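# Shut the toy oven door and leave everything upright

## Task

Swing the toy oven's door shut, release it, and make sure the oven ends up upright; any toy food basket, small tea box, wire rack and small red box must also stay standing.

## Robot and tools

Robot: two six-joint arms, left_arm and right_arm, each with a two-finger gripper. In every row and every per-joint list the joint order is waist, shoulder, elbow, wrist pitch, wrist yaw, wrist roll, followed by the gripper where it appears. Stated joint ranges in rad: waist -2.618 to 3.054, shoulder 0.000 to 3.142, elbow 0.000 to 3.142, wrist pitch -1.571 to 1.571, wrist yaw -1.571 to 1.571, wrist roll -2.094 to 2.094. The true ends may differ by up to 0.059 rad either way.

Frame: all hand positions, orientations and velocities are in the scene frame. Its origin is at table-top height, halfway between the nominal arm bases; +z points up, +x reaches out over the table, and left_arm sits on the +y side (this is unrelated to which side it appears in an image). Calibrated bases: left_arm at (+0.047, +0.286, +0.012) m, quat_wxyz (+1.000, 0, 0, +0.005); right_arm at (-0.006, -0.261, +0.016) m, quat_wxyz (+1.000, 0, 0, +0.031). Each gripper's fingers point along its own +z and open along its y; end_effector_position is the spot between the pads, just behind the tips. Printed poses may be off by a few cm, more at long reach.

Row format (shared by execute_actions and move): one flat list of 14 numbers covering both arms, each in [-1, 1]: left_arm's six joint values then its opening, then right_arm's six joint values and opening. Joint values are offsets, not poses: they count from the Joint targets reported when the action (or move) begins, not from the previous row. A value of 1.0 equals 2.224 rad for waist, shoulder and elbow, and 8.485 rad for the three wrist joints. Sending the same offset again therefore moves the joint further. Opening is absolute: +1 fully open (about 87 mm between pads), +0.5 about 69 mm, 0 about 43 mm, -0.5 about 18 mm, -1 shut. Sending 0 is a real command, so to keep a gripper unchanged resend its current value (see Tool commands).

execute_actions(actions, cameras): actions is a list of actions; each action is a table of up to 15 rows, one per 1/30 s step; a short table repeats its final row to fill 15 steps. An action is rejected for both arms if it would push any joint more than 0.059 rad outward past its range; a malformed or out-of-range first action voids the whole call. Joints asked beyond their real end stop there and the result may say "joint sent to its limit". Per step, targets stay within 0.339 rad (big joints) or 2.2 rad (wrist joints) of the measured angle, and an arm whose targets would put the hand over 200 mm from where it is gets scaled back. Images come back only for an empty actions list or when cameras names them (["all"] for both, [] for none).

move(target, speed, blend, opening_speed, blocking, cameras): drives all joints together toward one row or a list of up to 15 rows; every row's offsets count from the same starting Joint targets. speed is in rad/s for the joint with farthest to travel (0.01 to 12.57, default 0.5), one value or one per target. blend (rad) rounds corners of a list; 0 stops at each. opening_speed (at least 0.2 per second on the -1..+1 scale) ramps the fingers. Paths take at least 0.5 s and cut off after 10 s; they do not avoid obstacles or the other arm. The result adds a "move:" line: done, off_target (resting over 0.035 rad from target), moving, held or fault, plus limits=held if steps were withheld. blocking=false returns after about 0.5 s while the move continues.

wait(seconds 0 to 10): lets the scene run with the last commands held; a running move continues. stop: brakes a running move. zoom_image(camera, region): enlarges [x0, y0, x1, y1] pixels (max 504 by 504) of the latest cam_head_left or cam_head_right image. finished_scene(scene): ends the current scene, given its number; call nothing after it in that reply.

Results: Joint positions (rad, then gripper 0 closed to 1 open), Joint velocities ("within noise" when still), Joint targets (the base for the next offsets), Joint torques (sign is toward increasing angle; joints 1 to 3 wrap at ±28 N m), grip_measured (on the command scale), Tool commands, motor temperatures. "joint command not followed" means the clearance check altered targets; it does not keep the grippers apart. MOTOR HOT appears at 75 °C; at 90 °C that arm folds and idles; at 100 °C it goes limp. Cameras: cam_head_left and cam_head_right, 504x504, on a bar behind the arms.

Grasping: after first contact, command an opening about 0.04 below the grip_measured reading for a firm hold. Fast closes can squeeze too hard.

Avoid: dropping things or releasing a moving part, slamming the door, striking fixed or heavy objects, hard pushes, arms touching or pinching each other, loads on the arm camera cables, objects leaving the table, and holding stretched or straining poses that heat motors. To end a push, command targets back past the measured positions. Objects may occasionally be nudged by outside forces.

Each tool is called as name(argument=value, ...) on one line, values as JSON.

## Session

execute_actions(actions=[])

zoom_image(camera="cam_head_left", region=[100, 70, 300, 270])

zoom_image(camera="cam_head_right", region=[120, 70, 320, 270])

Scene clock: 0.00 s.
left_arm: end_effector_position=(+0.4310, +0.2880, +0.3590) grip_measured=+0.990 end_effector_quat_wxyz=(+0.692, +0.005, +0.722, +0.006) | right_arm: end_effector_position=(+0.3680, -0.2740, +0.0492) grip_measured=+1.000 end_effector_quat_wxyz=(+0.534, +0.045, +0.844, -0.003)
Joint positions: left_arm=[-0.006 1.06 1.042 -0.026 0.002 0.016 0.995] | right_arm=[-0.091 1.541 0.388 0.709 0.027 0.06 1]
Joint velocities: within noise
Joint torques (N m): no reading
Motor temperatures (°C): left_arm=[25 27 29 27 27 29 29] | right_arm=[27 27 29 27 25 26 28]
Heat: left arm: 29 °C; right arm: 29 °C.
Joint targets: left_arm=[-0.006 1.057 1.052 -0.023 0.002 0.016] | right_arm=[-0.091 1.538 0.393 0.700 0.027 0.061]
Tool commands: left_gripper/opening=+1.0 right_gripper/opening=+1.0

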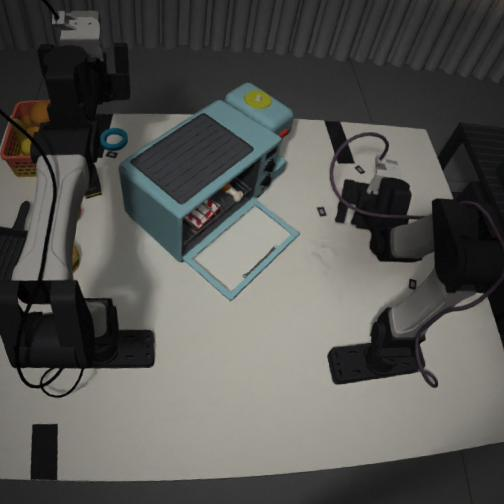

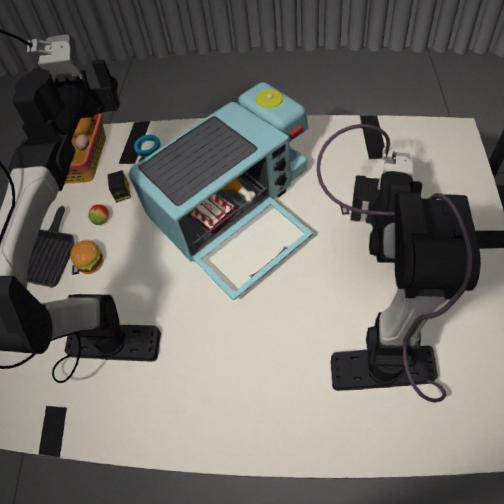

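Scaled by 2.520 from the camera's 504x504 image, which has a finer 720x720 frame.

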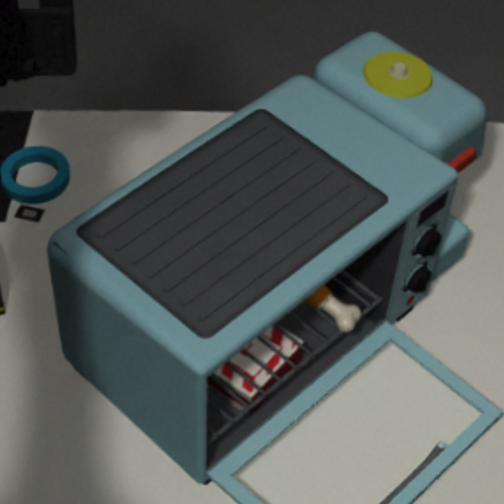

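Scaled by 2.520 from the camera's 504x504 image, which has a finer 720x720 frame.

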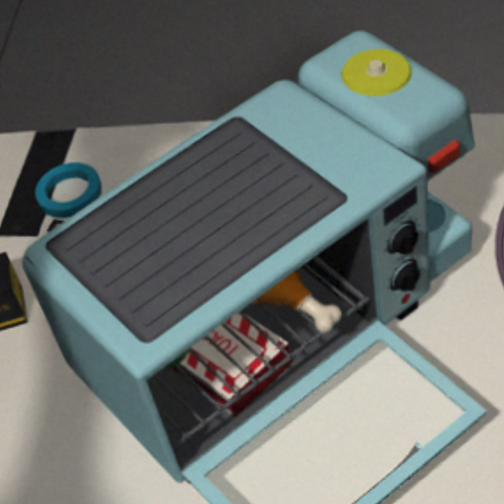

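move(target=[[0,0,0,0,0,0,1,0.0634,-0.1479,-0.0594,-0.0297,-0.0032,-0.0072,-1],[0,0,0,0,0,0,1,0.2295,-0.1479,-0.0594,-0.0297,-0.0032,-0.0072,-1],[0,0,0,0,0,0,1,0.2295,-0.0049,-0.094,0.0169,-0.0032,-0.0072,-1]], speed=[0.8,0.8,0.5], blend=[0.1,0.05,0], cameras=["all"])

zoom_image(camera="cam_head_left", region=[180, 170, 380, 370])

zoom_image(camera="cam_head_right", region=[190, 170, 390, 370])

Scene clock: 6.40 s.
left_arm: end_effector_position=(+0.4310, +0.2880, +0.3590) grip_measured=+0.990 end_effector_quat_wxyz=(+0.692, +0.005, +0.722, +0.006) | right_arm: end_effector_position=(+0.3074, -0.1004, +0.0581) grip_measured=-0.975 end_effector_quat_wxyz=(+0.569, -0.184, +0.789, +0.139)
Joint positions: left_arm=[-0.006 1.06 1.042 -0.026 0.002 0.016 0.995] | right_arm=[0.414 1.491 0.216 0.955 0.007 0.012 0.012]
Joint torques (N m): left_arm=[0.24 -3.11 8.44 1.96 0.09 0.02] | right_arm=[0.32 -1.46 2.41 0.93 -0.09 -0.11]
Heat: left arm: 31 °C; right arm: 30 °C.
Joint targets: left_arm=[-0.006 1.057 1.052 -0.023 0.002 0.016] | right_arm=[0.419 1.527 0.183 0.844 -0.001 -0.001]
move: off_target (right_arm); right_arm: the wrist pitch is farthest, 0.112 rad from its target

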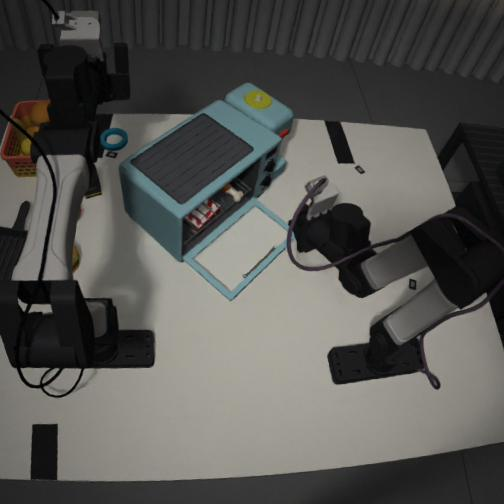

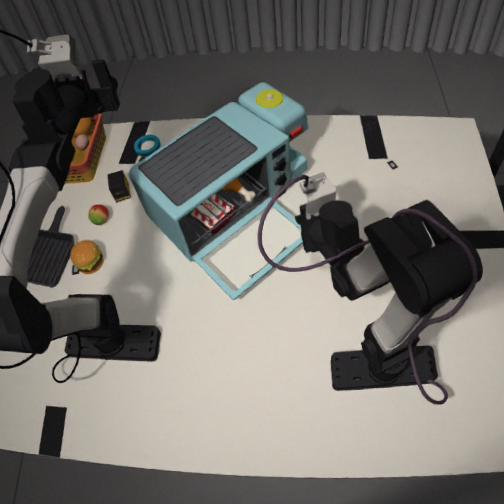

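Scaled by 2.520 from the camera's 504x504 image, which has a finer 720x720 frame.

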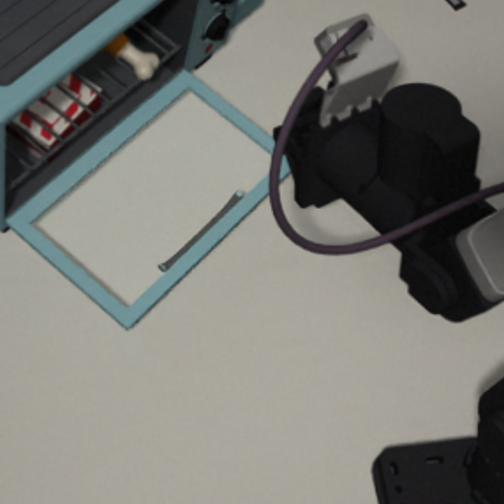

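Scaled by 2.520 from the camera's 504x504 image, which has a finer 720x720 frame.

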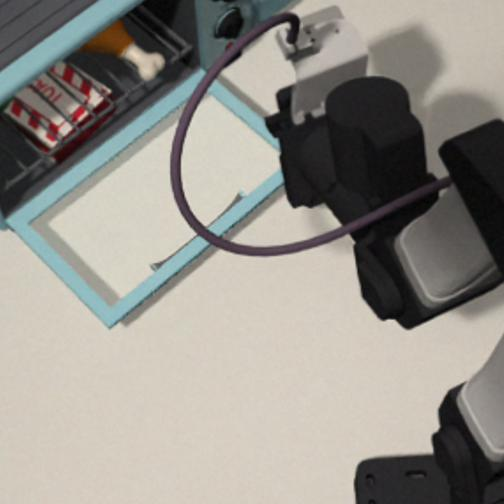

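move(target=[0,0,0,0,0,0,1,0,-0.143,0.0346,-0.0466,0,0,-1], speed=0.5, cameras=["all"])

zoom_image(camera="cam_head_left", region=[180, 170, 380, 370])

zoom_image(camera="cam_head_right", region=[190, 170, 390, 370])

Scene clock: 9.00 s.
left_arm: end_effector_position=(+0.4310, +0.2880, +0.3590) grip_measured=+0.990 end_effector_quat_wxyz=(+0.692, +0.005, +0.722, +0.006) | right_arm: end_effector_position=(+0.2725, -0.1183, +0.0489) grip_measured=-0.975 end_effector_quat_wxyz=(+0.490, -0.197, +0.841, +0.119)
Joint positions: left_arm=[-0.006 1.06 1.042 -0.026 0.002 0.016 0.995] | right_arm=[0.414 1.218 0.242 0.462 0.007 0.012 0.012]
Joint torques (N m): left_arm=[0.23 -3.12 8.4 1.94 0.08 0.01] | right_arm=[0.32 -4.16 7.73 1.97 -0.07 -0.16]
Heat: left arm: 31 °C; right arm: 30 °C.
Joint targets: left_arm=[-0.006 1.057 1.052 -0.023 0.002 0.016] | right_arm=[0.419 1.209 0.260 0.448 -0.001 0.000]
move: done

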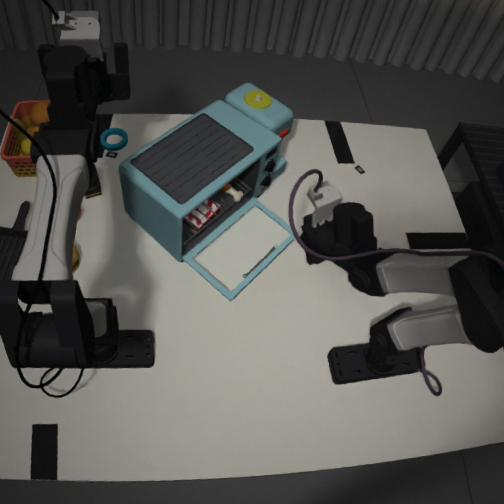

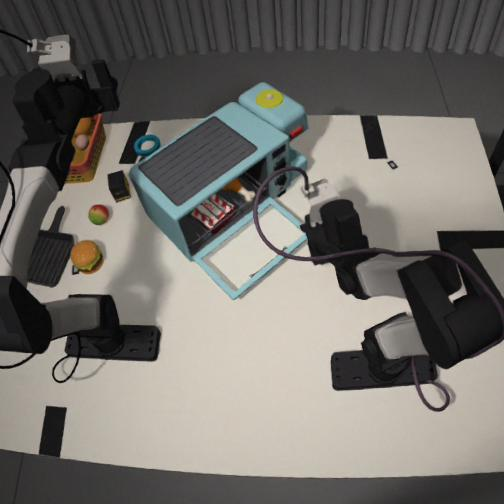

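Scaled by 2.520 from the camera's 504x504 image, which has a finer 720x720 frame.

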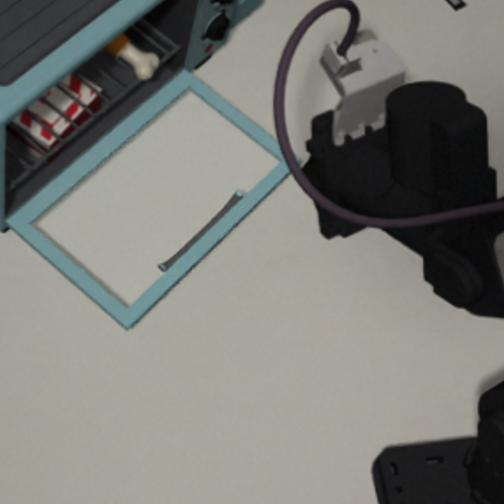

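Scaled by 2.520 from the camera's 504x504 image, which has a finer 720x720 frame.

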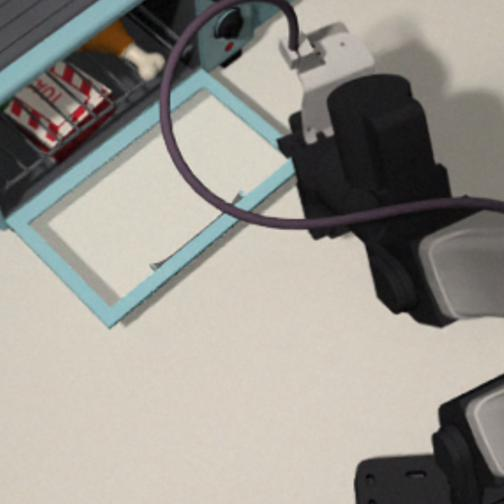

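move(target=[0,0,0,0,0,0,1,0,0.0328,-0.0387,0.013,0,0,-1], speed=0.4)

move(target=[0,0,0,0,0,0,1,0,0.0688,-0.0113,0.021,0,0,-1], speed=0.25, cameras=["all"])

zoom_image(camera="cam_head_left", region=[180, 170, 380, 370])

zoom_image(camera="cam_head_right", region=[190, 170, 390, 370])

Scene clock: 11.10 s.
left_arm: end_effector_position=(+0.4310, +0.2880, +0.3590) grip_measured=+0.990 end_effector_quat_wxyz=(+0.692, +0.005, +0.722, +0.006) | right_arm: end_effector_position=(+0.2652, -0.1221, +0.0319) grip_measured=-0.975 end_effector_quat_wxyz=(+0.484, -0.197, +0.844, +0.117)
Joint positions: left_arm=[-0.006 1.06 1.042 -0.026 0.002 0.016 0.995] | right_arm=[0.414 1.269 0.187 0.554 0.007 0.012 0.012]
Joint torques (N m): left_arm=[0.25 -3.1 8.43 1.94 0.08 0] | right_arm=[0.4 -2.14 4.72 2.19 -0.01 -0.09]
Heat: left arm: 32 °C; right arm: 30 °C.
Joint targets: left_arm=[-0.006 1.057 1.052 -0.023 0.002 0.016] | right_arm=[0.419 1.282 0.174 0.559 -0.001 0.000]
move: done

Scene clock: 12.30 s.
left_arm: end_effector_position=(+0.4310, +0.2880, +0.3590) grip_measured=+0.990 end_effector_quat_wxyz=(+0.692, +0.005, +0.722, +0.006) | right_arm: end_effector_position=(+0.2730, -0.1181, +0.0212) grip_measured=-0.975 end_effector_quat_wxyz=(+0.496, -0.196, +0.837, +0.120)
Joint positions: left_arm=[-0.006 1.06 1.042 -0.026 0.002 0.016 0.995] | right_arm=[0.414 1.416 0.167 0.751 0.007 0.012 0.012]
Joint torques (N m): left_arm=[0.24 -3.14 8.47 1.95 0.08 0.01] | right_arm=[0.59 -2.41 3.59 2 -0.03 -0.14]
Heat: left arm: 32 °C; right arm: 30 °C.
Joint targets: left_arm=[-0.006 1.057 1.052 -0.023 0.002 0.016] | right_arm=[0.419 1.435 0.149 0.737 -0.001 0.000]
move: done

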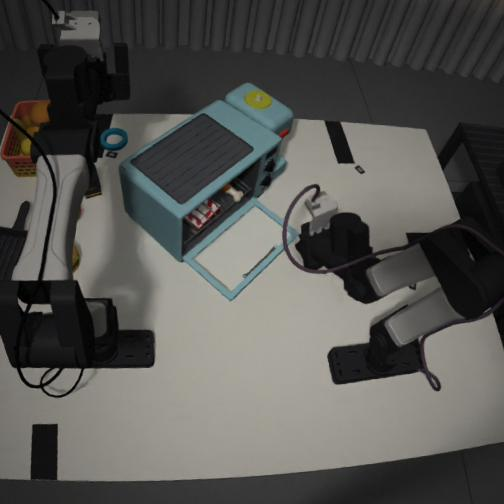

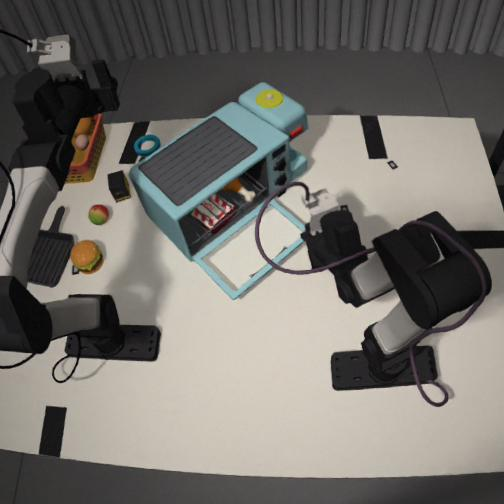

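Scaled by 2.520 from the camera's 504x504 image, which has a finer 720x720 frame.

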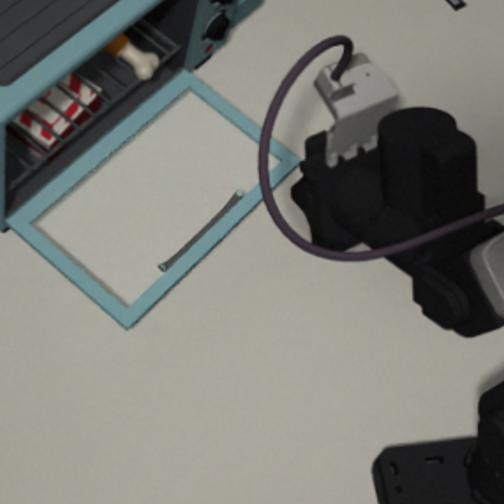

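Scaled by 2.520 from the camera's 504x504 image, which has a finer 720x720 frame.

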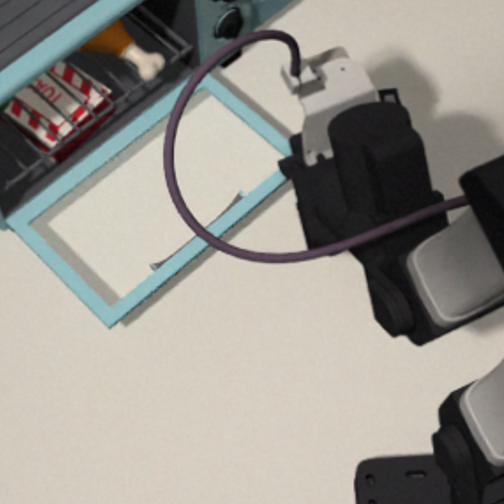

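move(target=[[0,0,0,0,0,0,1,0.0022,0.0692,-0.0369,0.0336,0,0,-1],[0,0,0,0,0,0,1,0.0121,0.0967,0.0103,0.0284,0,0,-1]], speed=0.25, cameras=["all"])

zoom_image(camera="cam_head_left", region=[180, 170, 380, 370])

zoom_image(camera="cam_head_right", region=[190, 170, 390, 370])

Scene clock: 16.03 s.
left_arm: end_effector_position=(+0.4310, +0.2880, +0.3590) grip_measured=+0.990 end_effector_quat_wxyz=(+0.692, +0.005, +0.722, +0.006) | right_arm: end_effector_position=(+0.2861, -0.1055, +0.0200) grip_measured=-0.976 end_effector_quat_wxyz=(+0.536, -0.197, +0.810, +0.132)
Joint positions: left_arm=[-0.006 1.06 1.042 -0.026 0.002 0.016 0.995] | right_arm=[0.434 1.617 0.149 1.067 0.013 0.008 0.012]
Joint torques (N m): left_arm=[0.25 -3.15 8.44 1.95 0.08 0.01] | right_arm=[1.01 -1.72 5.94 1.17 -0.11 -0.1]
Heat: left arm: 33 °C; right arm: 30 °C.
Joint targets: left_arm=[-0.006 1.057 1.052 -0.023 0.002 0.016] | right_arm=[0.446 1.650 0.172 0.978 -0.001 -0.001]
move: off_target (right_arm); right_arm: the wrist pitch is farthest, 0.089 rad from its target

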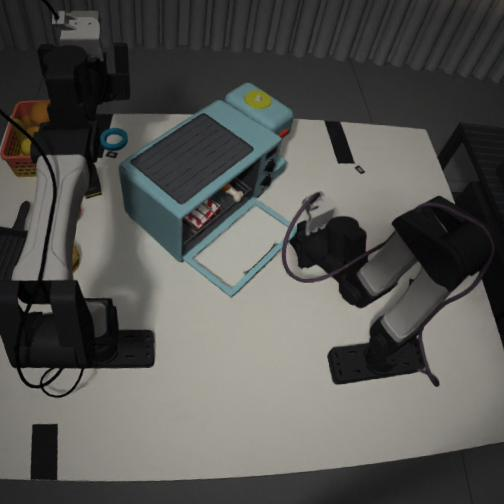

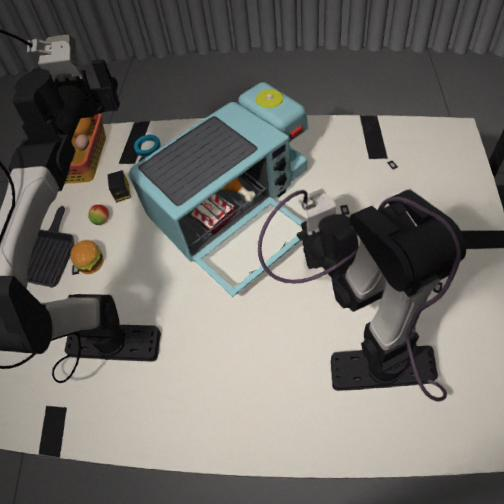

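Scaled by 2.520 from the camera's 504x504 image, which has a finer 720x720 frame.

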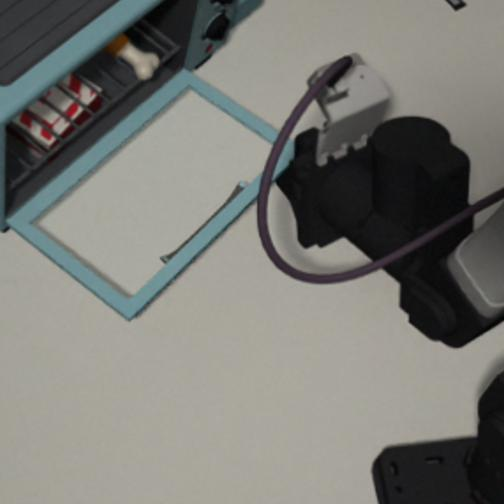

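Scaled by 2.520 from the camera's 504x504 image, which has a finer 720x720 frame.

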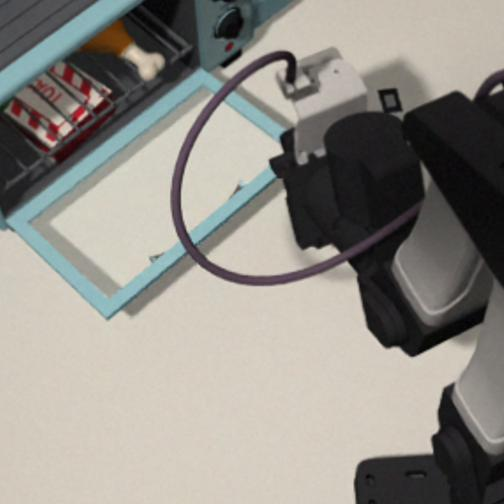

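move(target=[[0,0,0,0,0,0,1,0.0022,-0.0931,0.0517,-0.0379,0,0,-1],[0,0,0,0,0,0,1,0.0047,-0.1682,0.0949,-0.0689,0,0,-1],[0,0,0,0,0,0,1,0.0147,-0.1569,0.1992,-0.0933,0,0,-1]], speed=0.3, blend=[0.05,0.05,0], cameras=["all"])

zoom_image(camera="cam_head_left", region=[180, 120, 380, 320])

zoom_image(camera="cam_head_right", region=[190, 120, 390, 320])

Scene clock: 20.03 s.
left_arm: end_effector_position=(+0.4310, +0.2880, +0.3590) grip_measured=+0.990 end_effector_quat_wxyz=(+0.692, +0.005, +0.722, +0.006) | right_arm: end_effector_position=(+0.3109, -0.0762, +0.1070) grip_measured=-0.976 end_effector_quat_wxyz=(+0.478, -0.224, +0.840, +0.126)
Joint positions: left_arm=[-0.006 1.06 1.042 -0.026 0.002 0.016 0.995] | right_arm=[0.472 1.294 0.587 0.17 0.013 0.006 0.012]
Joint torques (N m): left_arm=[0.24 -3.1 8.42 1.95 0.08 0.01] | right_arm=[0.59 -4.29 9.09 2.29 -0.11 -0.01]
Motor temperatures (°C): left_arm=[25 27 34 31 27 29 29] | right_arm=[27 28 31 30 25 26 28]
Heat: left arm: 34 °C; right arm: 31 °C.
Joint targets: left_arm=[-0.006 1.057 1.052 -0.023 0.002 0.016] | right_arm=[0.479 1.301 0.615 0.186 -0.001 0.000]
move: done

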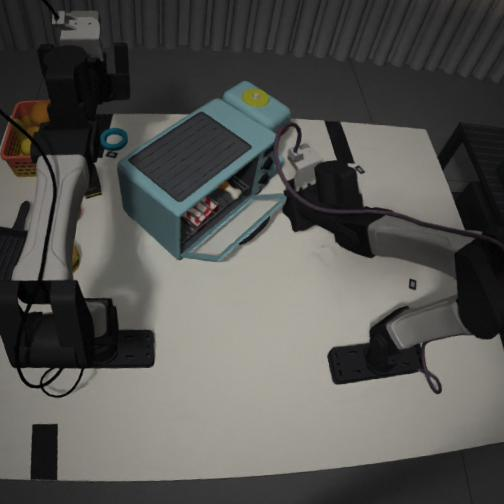

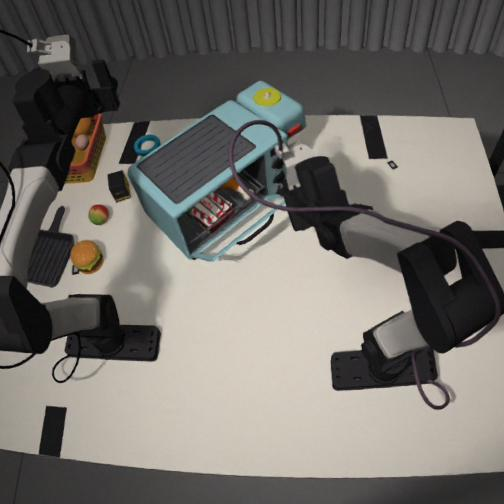

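Scaled by 2.520 from the camera's 504x504 image, which has a finer 720x720 frame.

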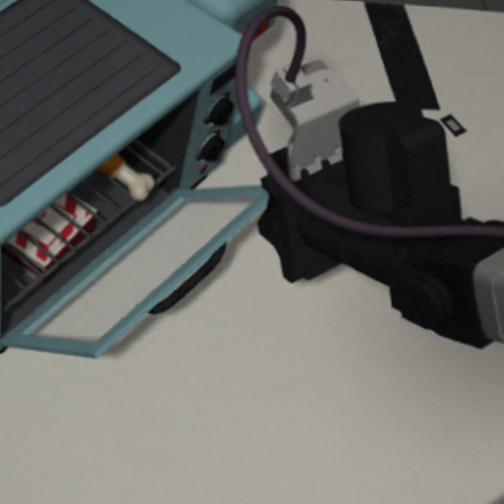

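Scaled by 2.520 from the camera's 504x504 image, which has a finer 720x720 frame.

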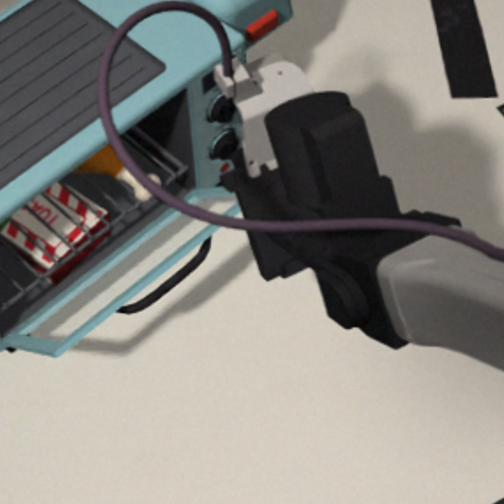

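move(target=[[0,0,0,0,0,0,1,0.0081,0.045,0.0081,0.0273,0,0,-1],[0,0,0,0,0,0,1,0.0138,0.107,0.0184,0.0527,0,0,-1],[0,0,0,0,0,0,1,0.0175,0.1439,0.0558,0.0526,0,0,-1]], speed=[0.3,0.25,0.12], blend=[0.03,0.03,0], cameras=["all"])

zoom_image(camera="cam_head_left", region=[150, 100, 350, 300])

zoom_image(camera="cam_head_right", region=[160, 100, 360, 300])

Scene clock: 23.70 s.
left_arm: end_effector_position=(+0.4310, +0.2880, +0.3590) grip_measured=+0.990 end_effector_quat_wxyz=(+0.692, +0.005, +0.722, +0.006) | right_arm: end_effector_position=(+0.3748, -0.0205, +0.1221) grip_measured=-0.976 end_effector_quat_wxyz=(+0.567, -0.220, +0.777, +0.161)
Joint positions: left_arm=[-0.006 1.06 1.042 -0.026 0.002 0.016 0.995] | right_arm=[0.508 1.595 0.69 0.596 0.016 0.006 0.012]
Joint torques (N m): left_arm=[0.23 -3.14 8.44 1.95 0.08 0.02] | right_arm=[1.02 -5.27 10.8 2.66 -0.2 -0.09]
Heat: left arm: 34 °C; right arm: 32 °C.
Joint targets: left_arm=[-0.006 1.057 1.052 -0.023 0.002 0.016] | right_arm=[0.518 1.621 0.739 0.633 -0.001 0.000]
move: off_target (right_arm); right_arm: the elbow is farthest, 0.050 rad from its target

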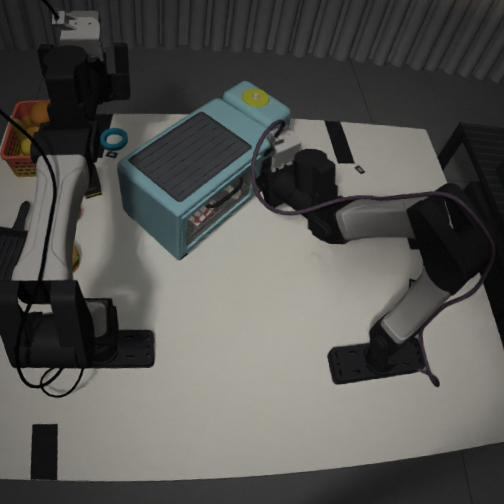

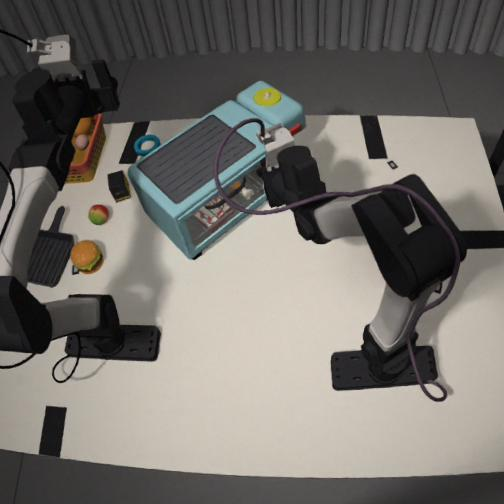

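Scaled by 2.520 from the camera's 504x504 image, which has a finer 720x720 frame.

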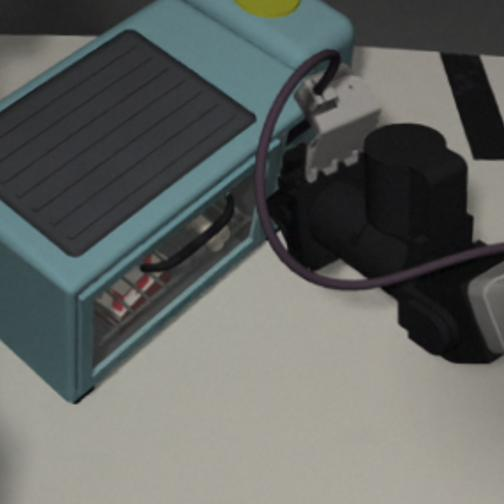

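Scaled by 2.520 from the camera's 504x504 image, which has a finer 720x720 frame.

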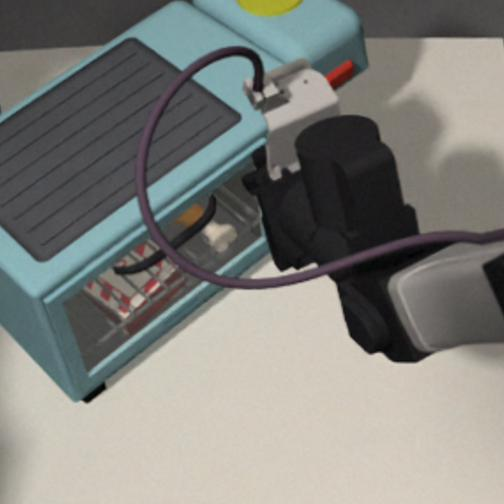

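move(target=[[0,0,0,0,0,0,1,0.002,0.022,0.024,0,0,0,-1],[0,0,0,0,0,0,1,-0.0037,-0.0369,-0.0374,0.0001,0,0,-1],[0,0,0,0,0,0,1,-0.0094,-0.0989,-0.0477,-0.0252,0,0,-1]], speed=[0.15,0.3,0.4], blend=[0,0.03,0], cameras=["all"])

zoom_image(camera="cam_head_left", region=[150, 100, 350, 300])

zoom_image(camera="cam_head_right", region=[160, 100, 360, 300])

Scene clock: 26.67 s.
left_arm: end_effector_position=(+0.4310, +0.2880, +0.3590) grip_measured=+0.990 end_effector_quat_wxyz=(+0.692, +0.005, +0.722, +0.006) | right_arm: end_effector_position=(+0.3504, -0.0374, +0.1402) grip_measured=-0.976 end_effector_quat_wxyz=(+0.555, -0.224, +0.785, +0.157)
Joint positions: left_arm=[-0.006 1.06 1.042 -0.026 0.002 0.016 0.995] | right_arm=[0.503 1.425 0.652 0.433 0.01 0.002 0.012]
Joint torques (N m): left_arm=[0.23 -3.12 8.47 1.94 0.08 0] | right_arm=[-0.59 -8.73 5.61 2.07 -0.14 -0.03]
Heat: left arm: 35 °C; right arm: 32 °C.
Joint targets: left_arm=[-0.006 1.057 1.052 -0.023 0.002 0.016] | right_arm=[0.497 1.401 0.633 0.419 -0.001 0.000]
move: done

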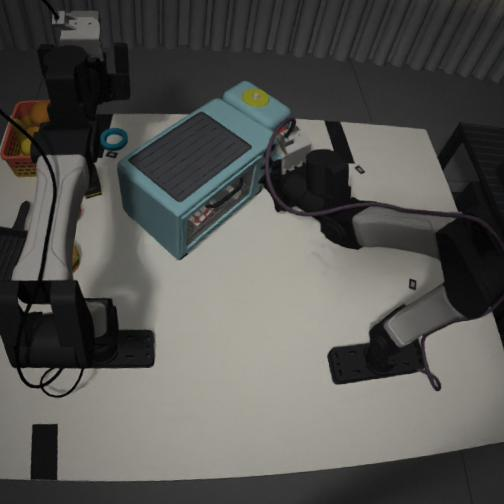

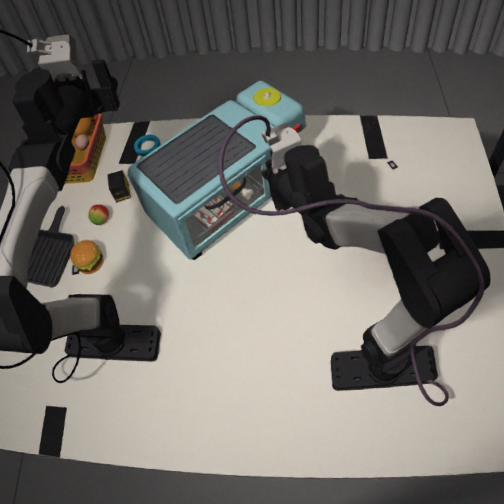

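Scaled by 2.520 from the camera's 504x504 image, which has a finer 720x720 frame.

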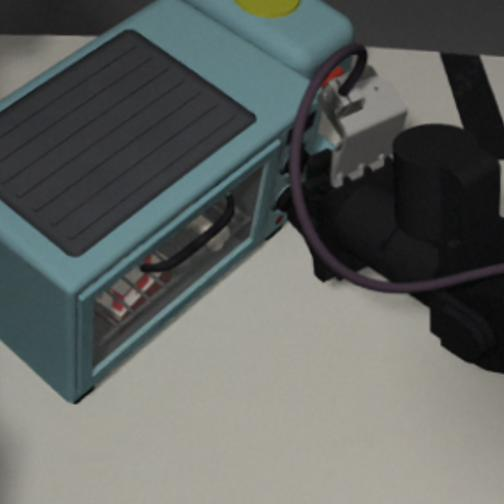

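Scaled by 2.520 from the camera's 504x504 image, which has a finer 720x720 frame.

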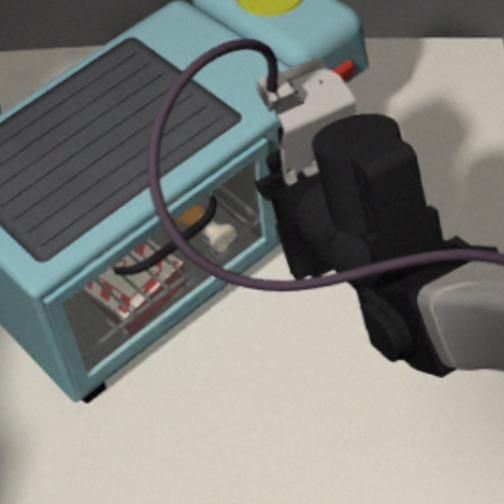

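Closed and released.

finished_scene(scene=2)

The scene is finished: the task was done.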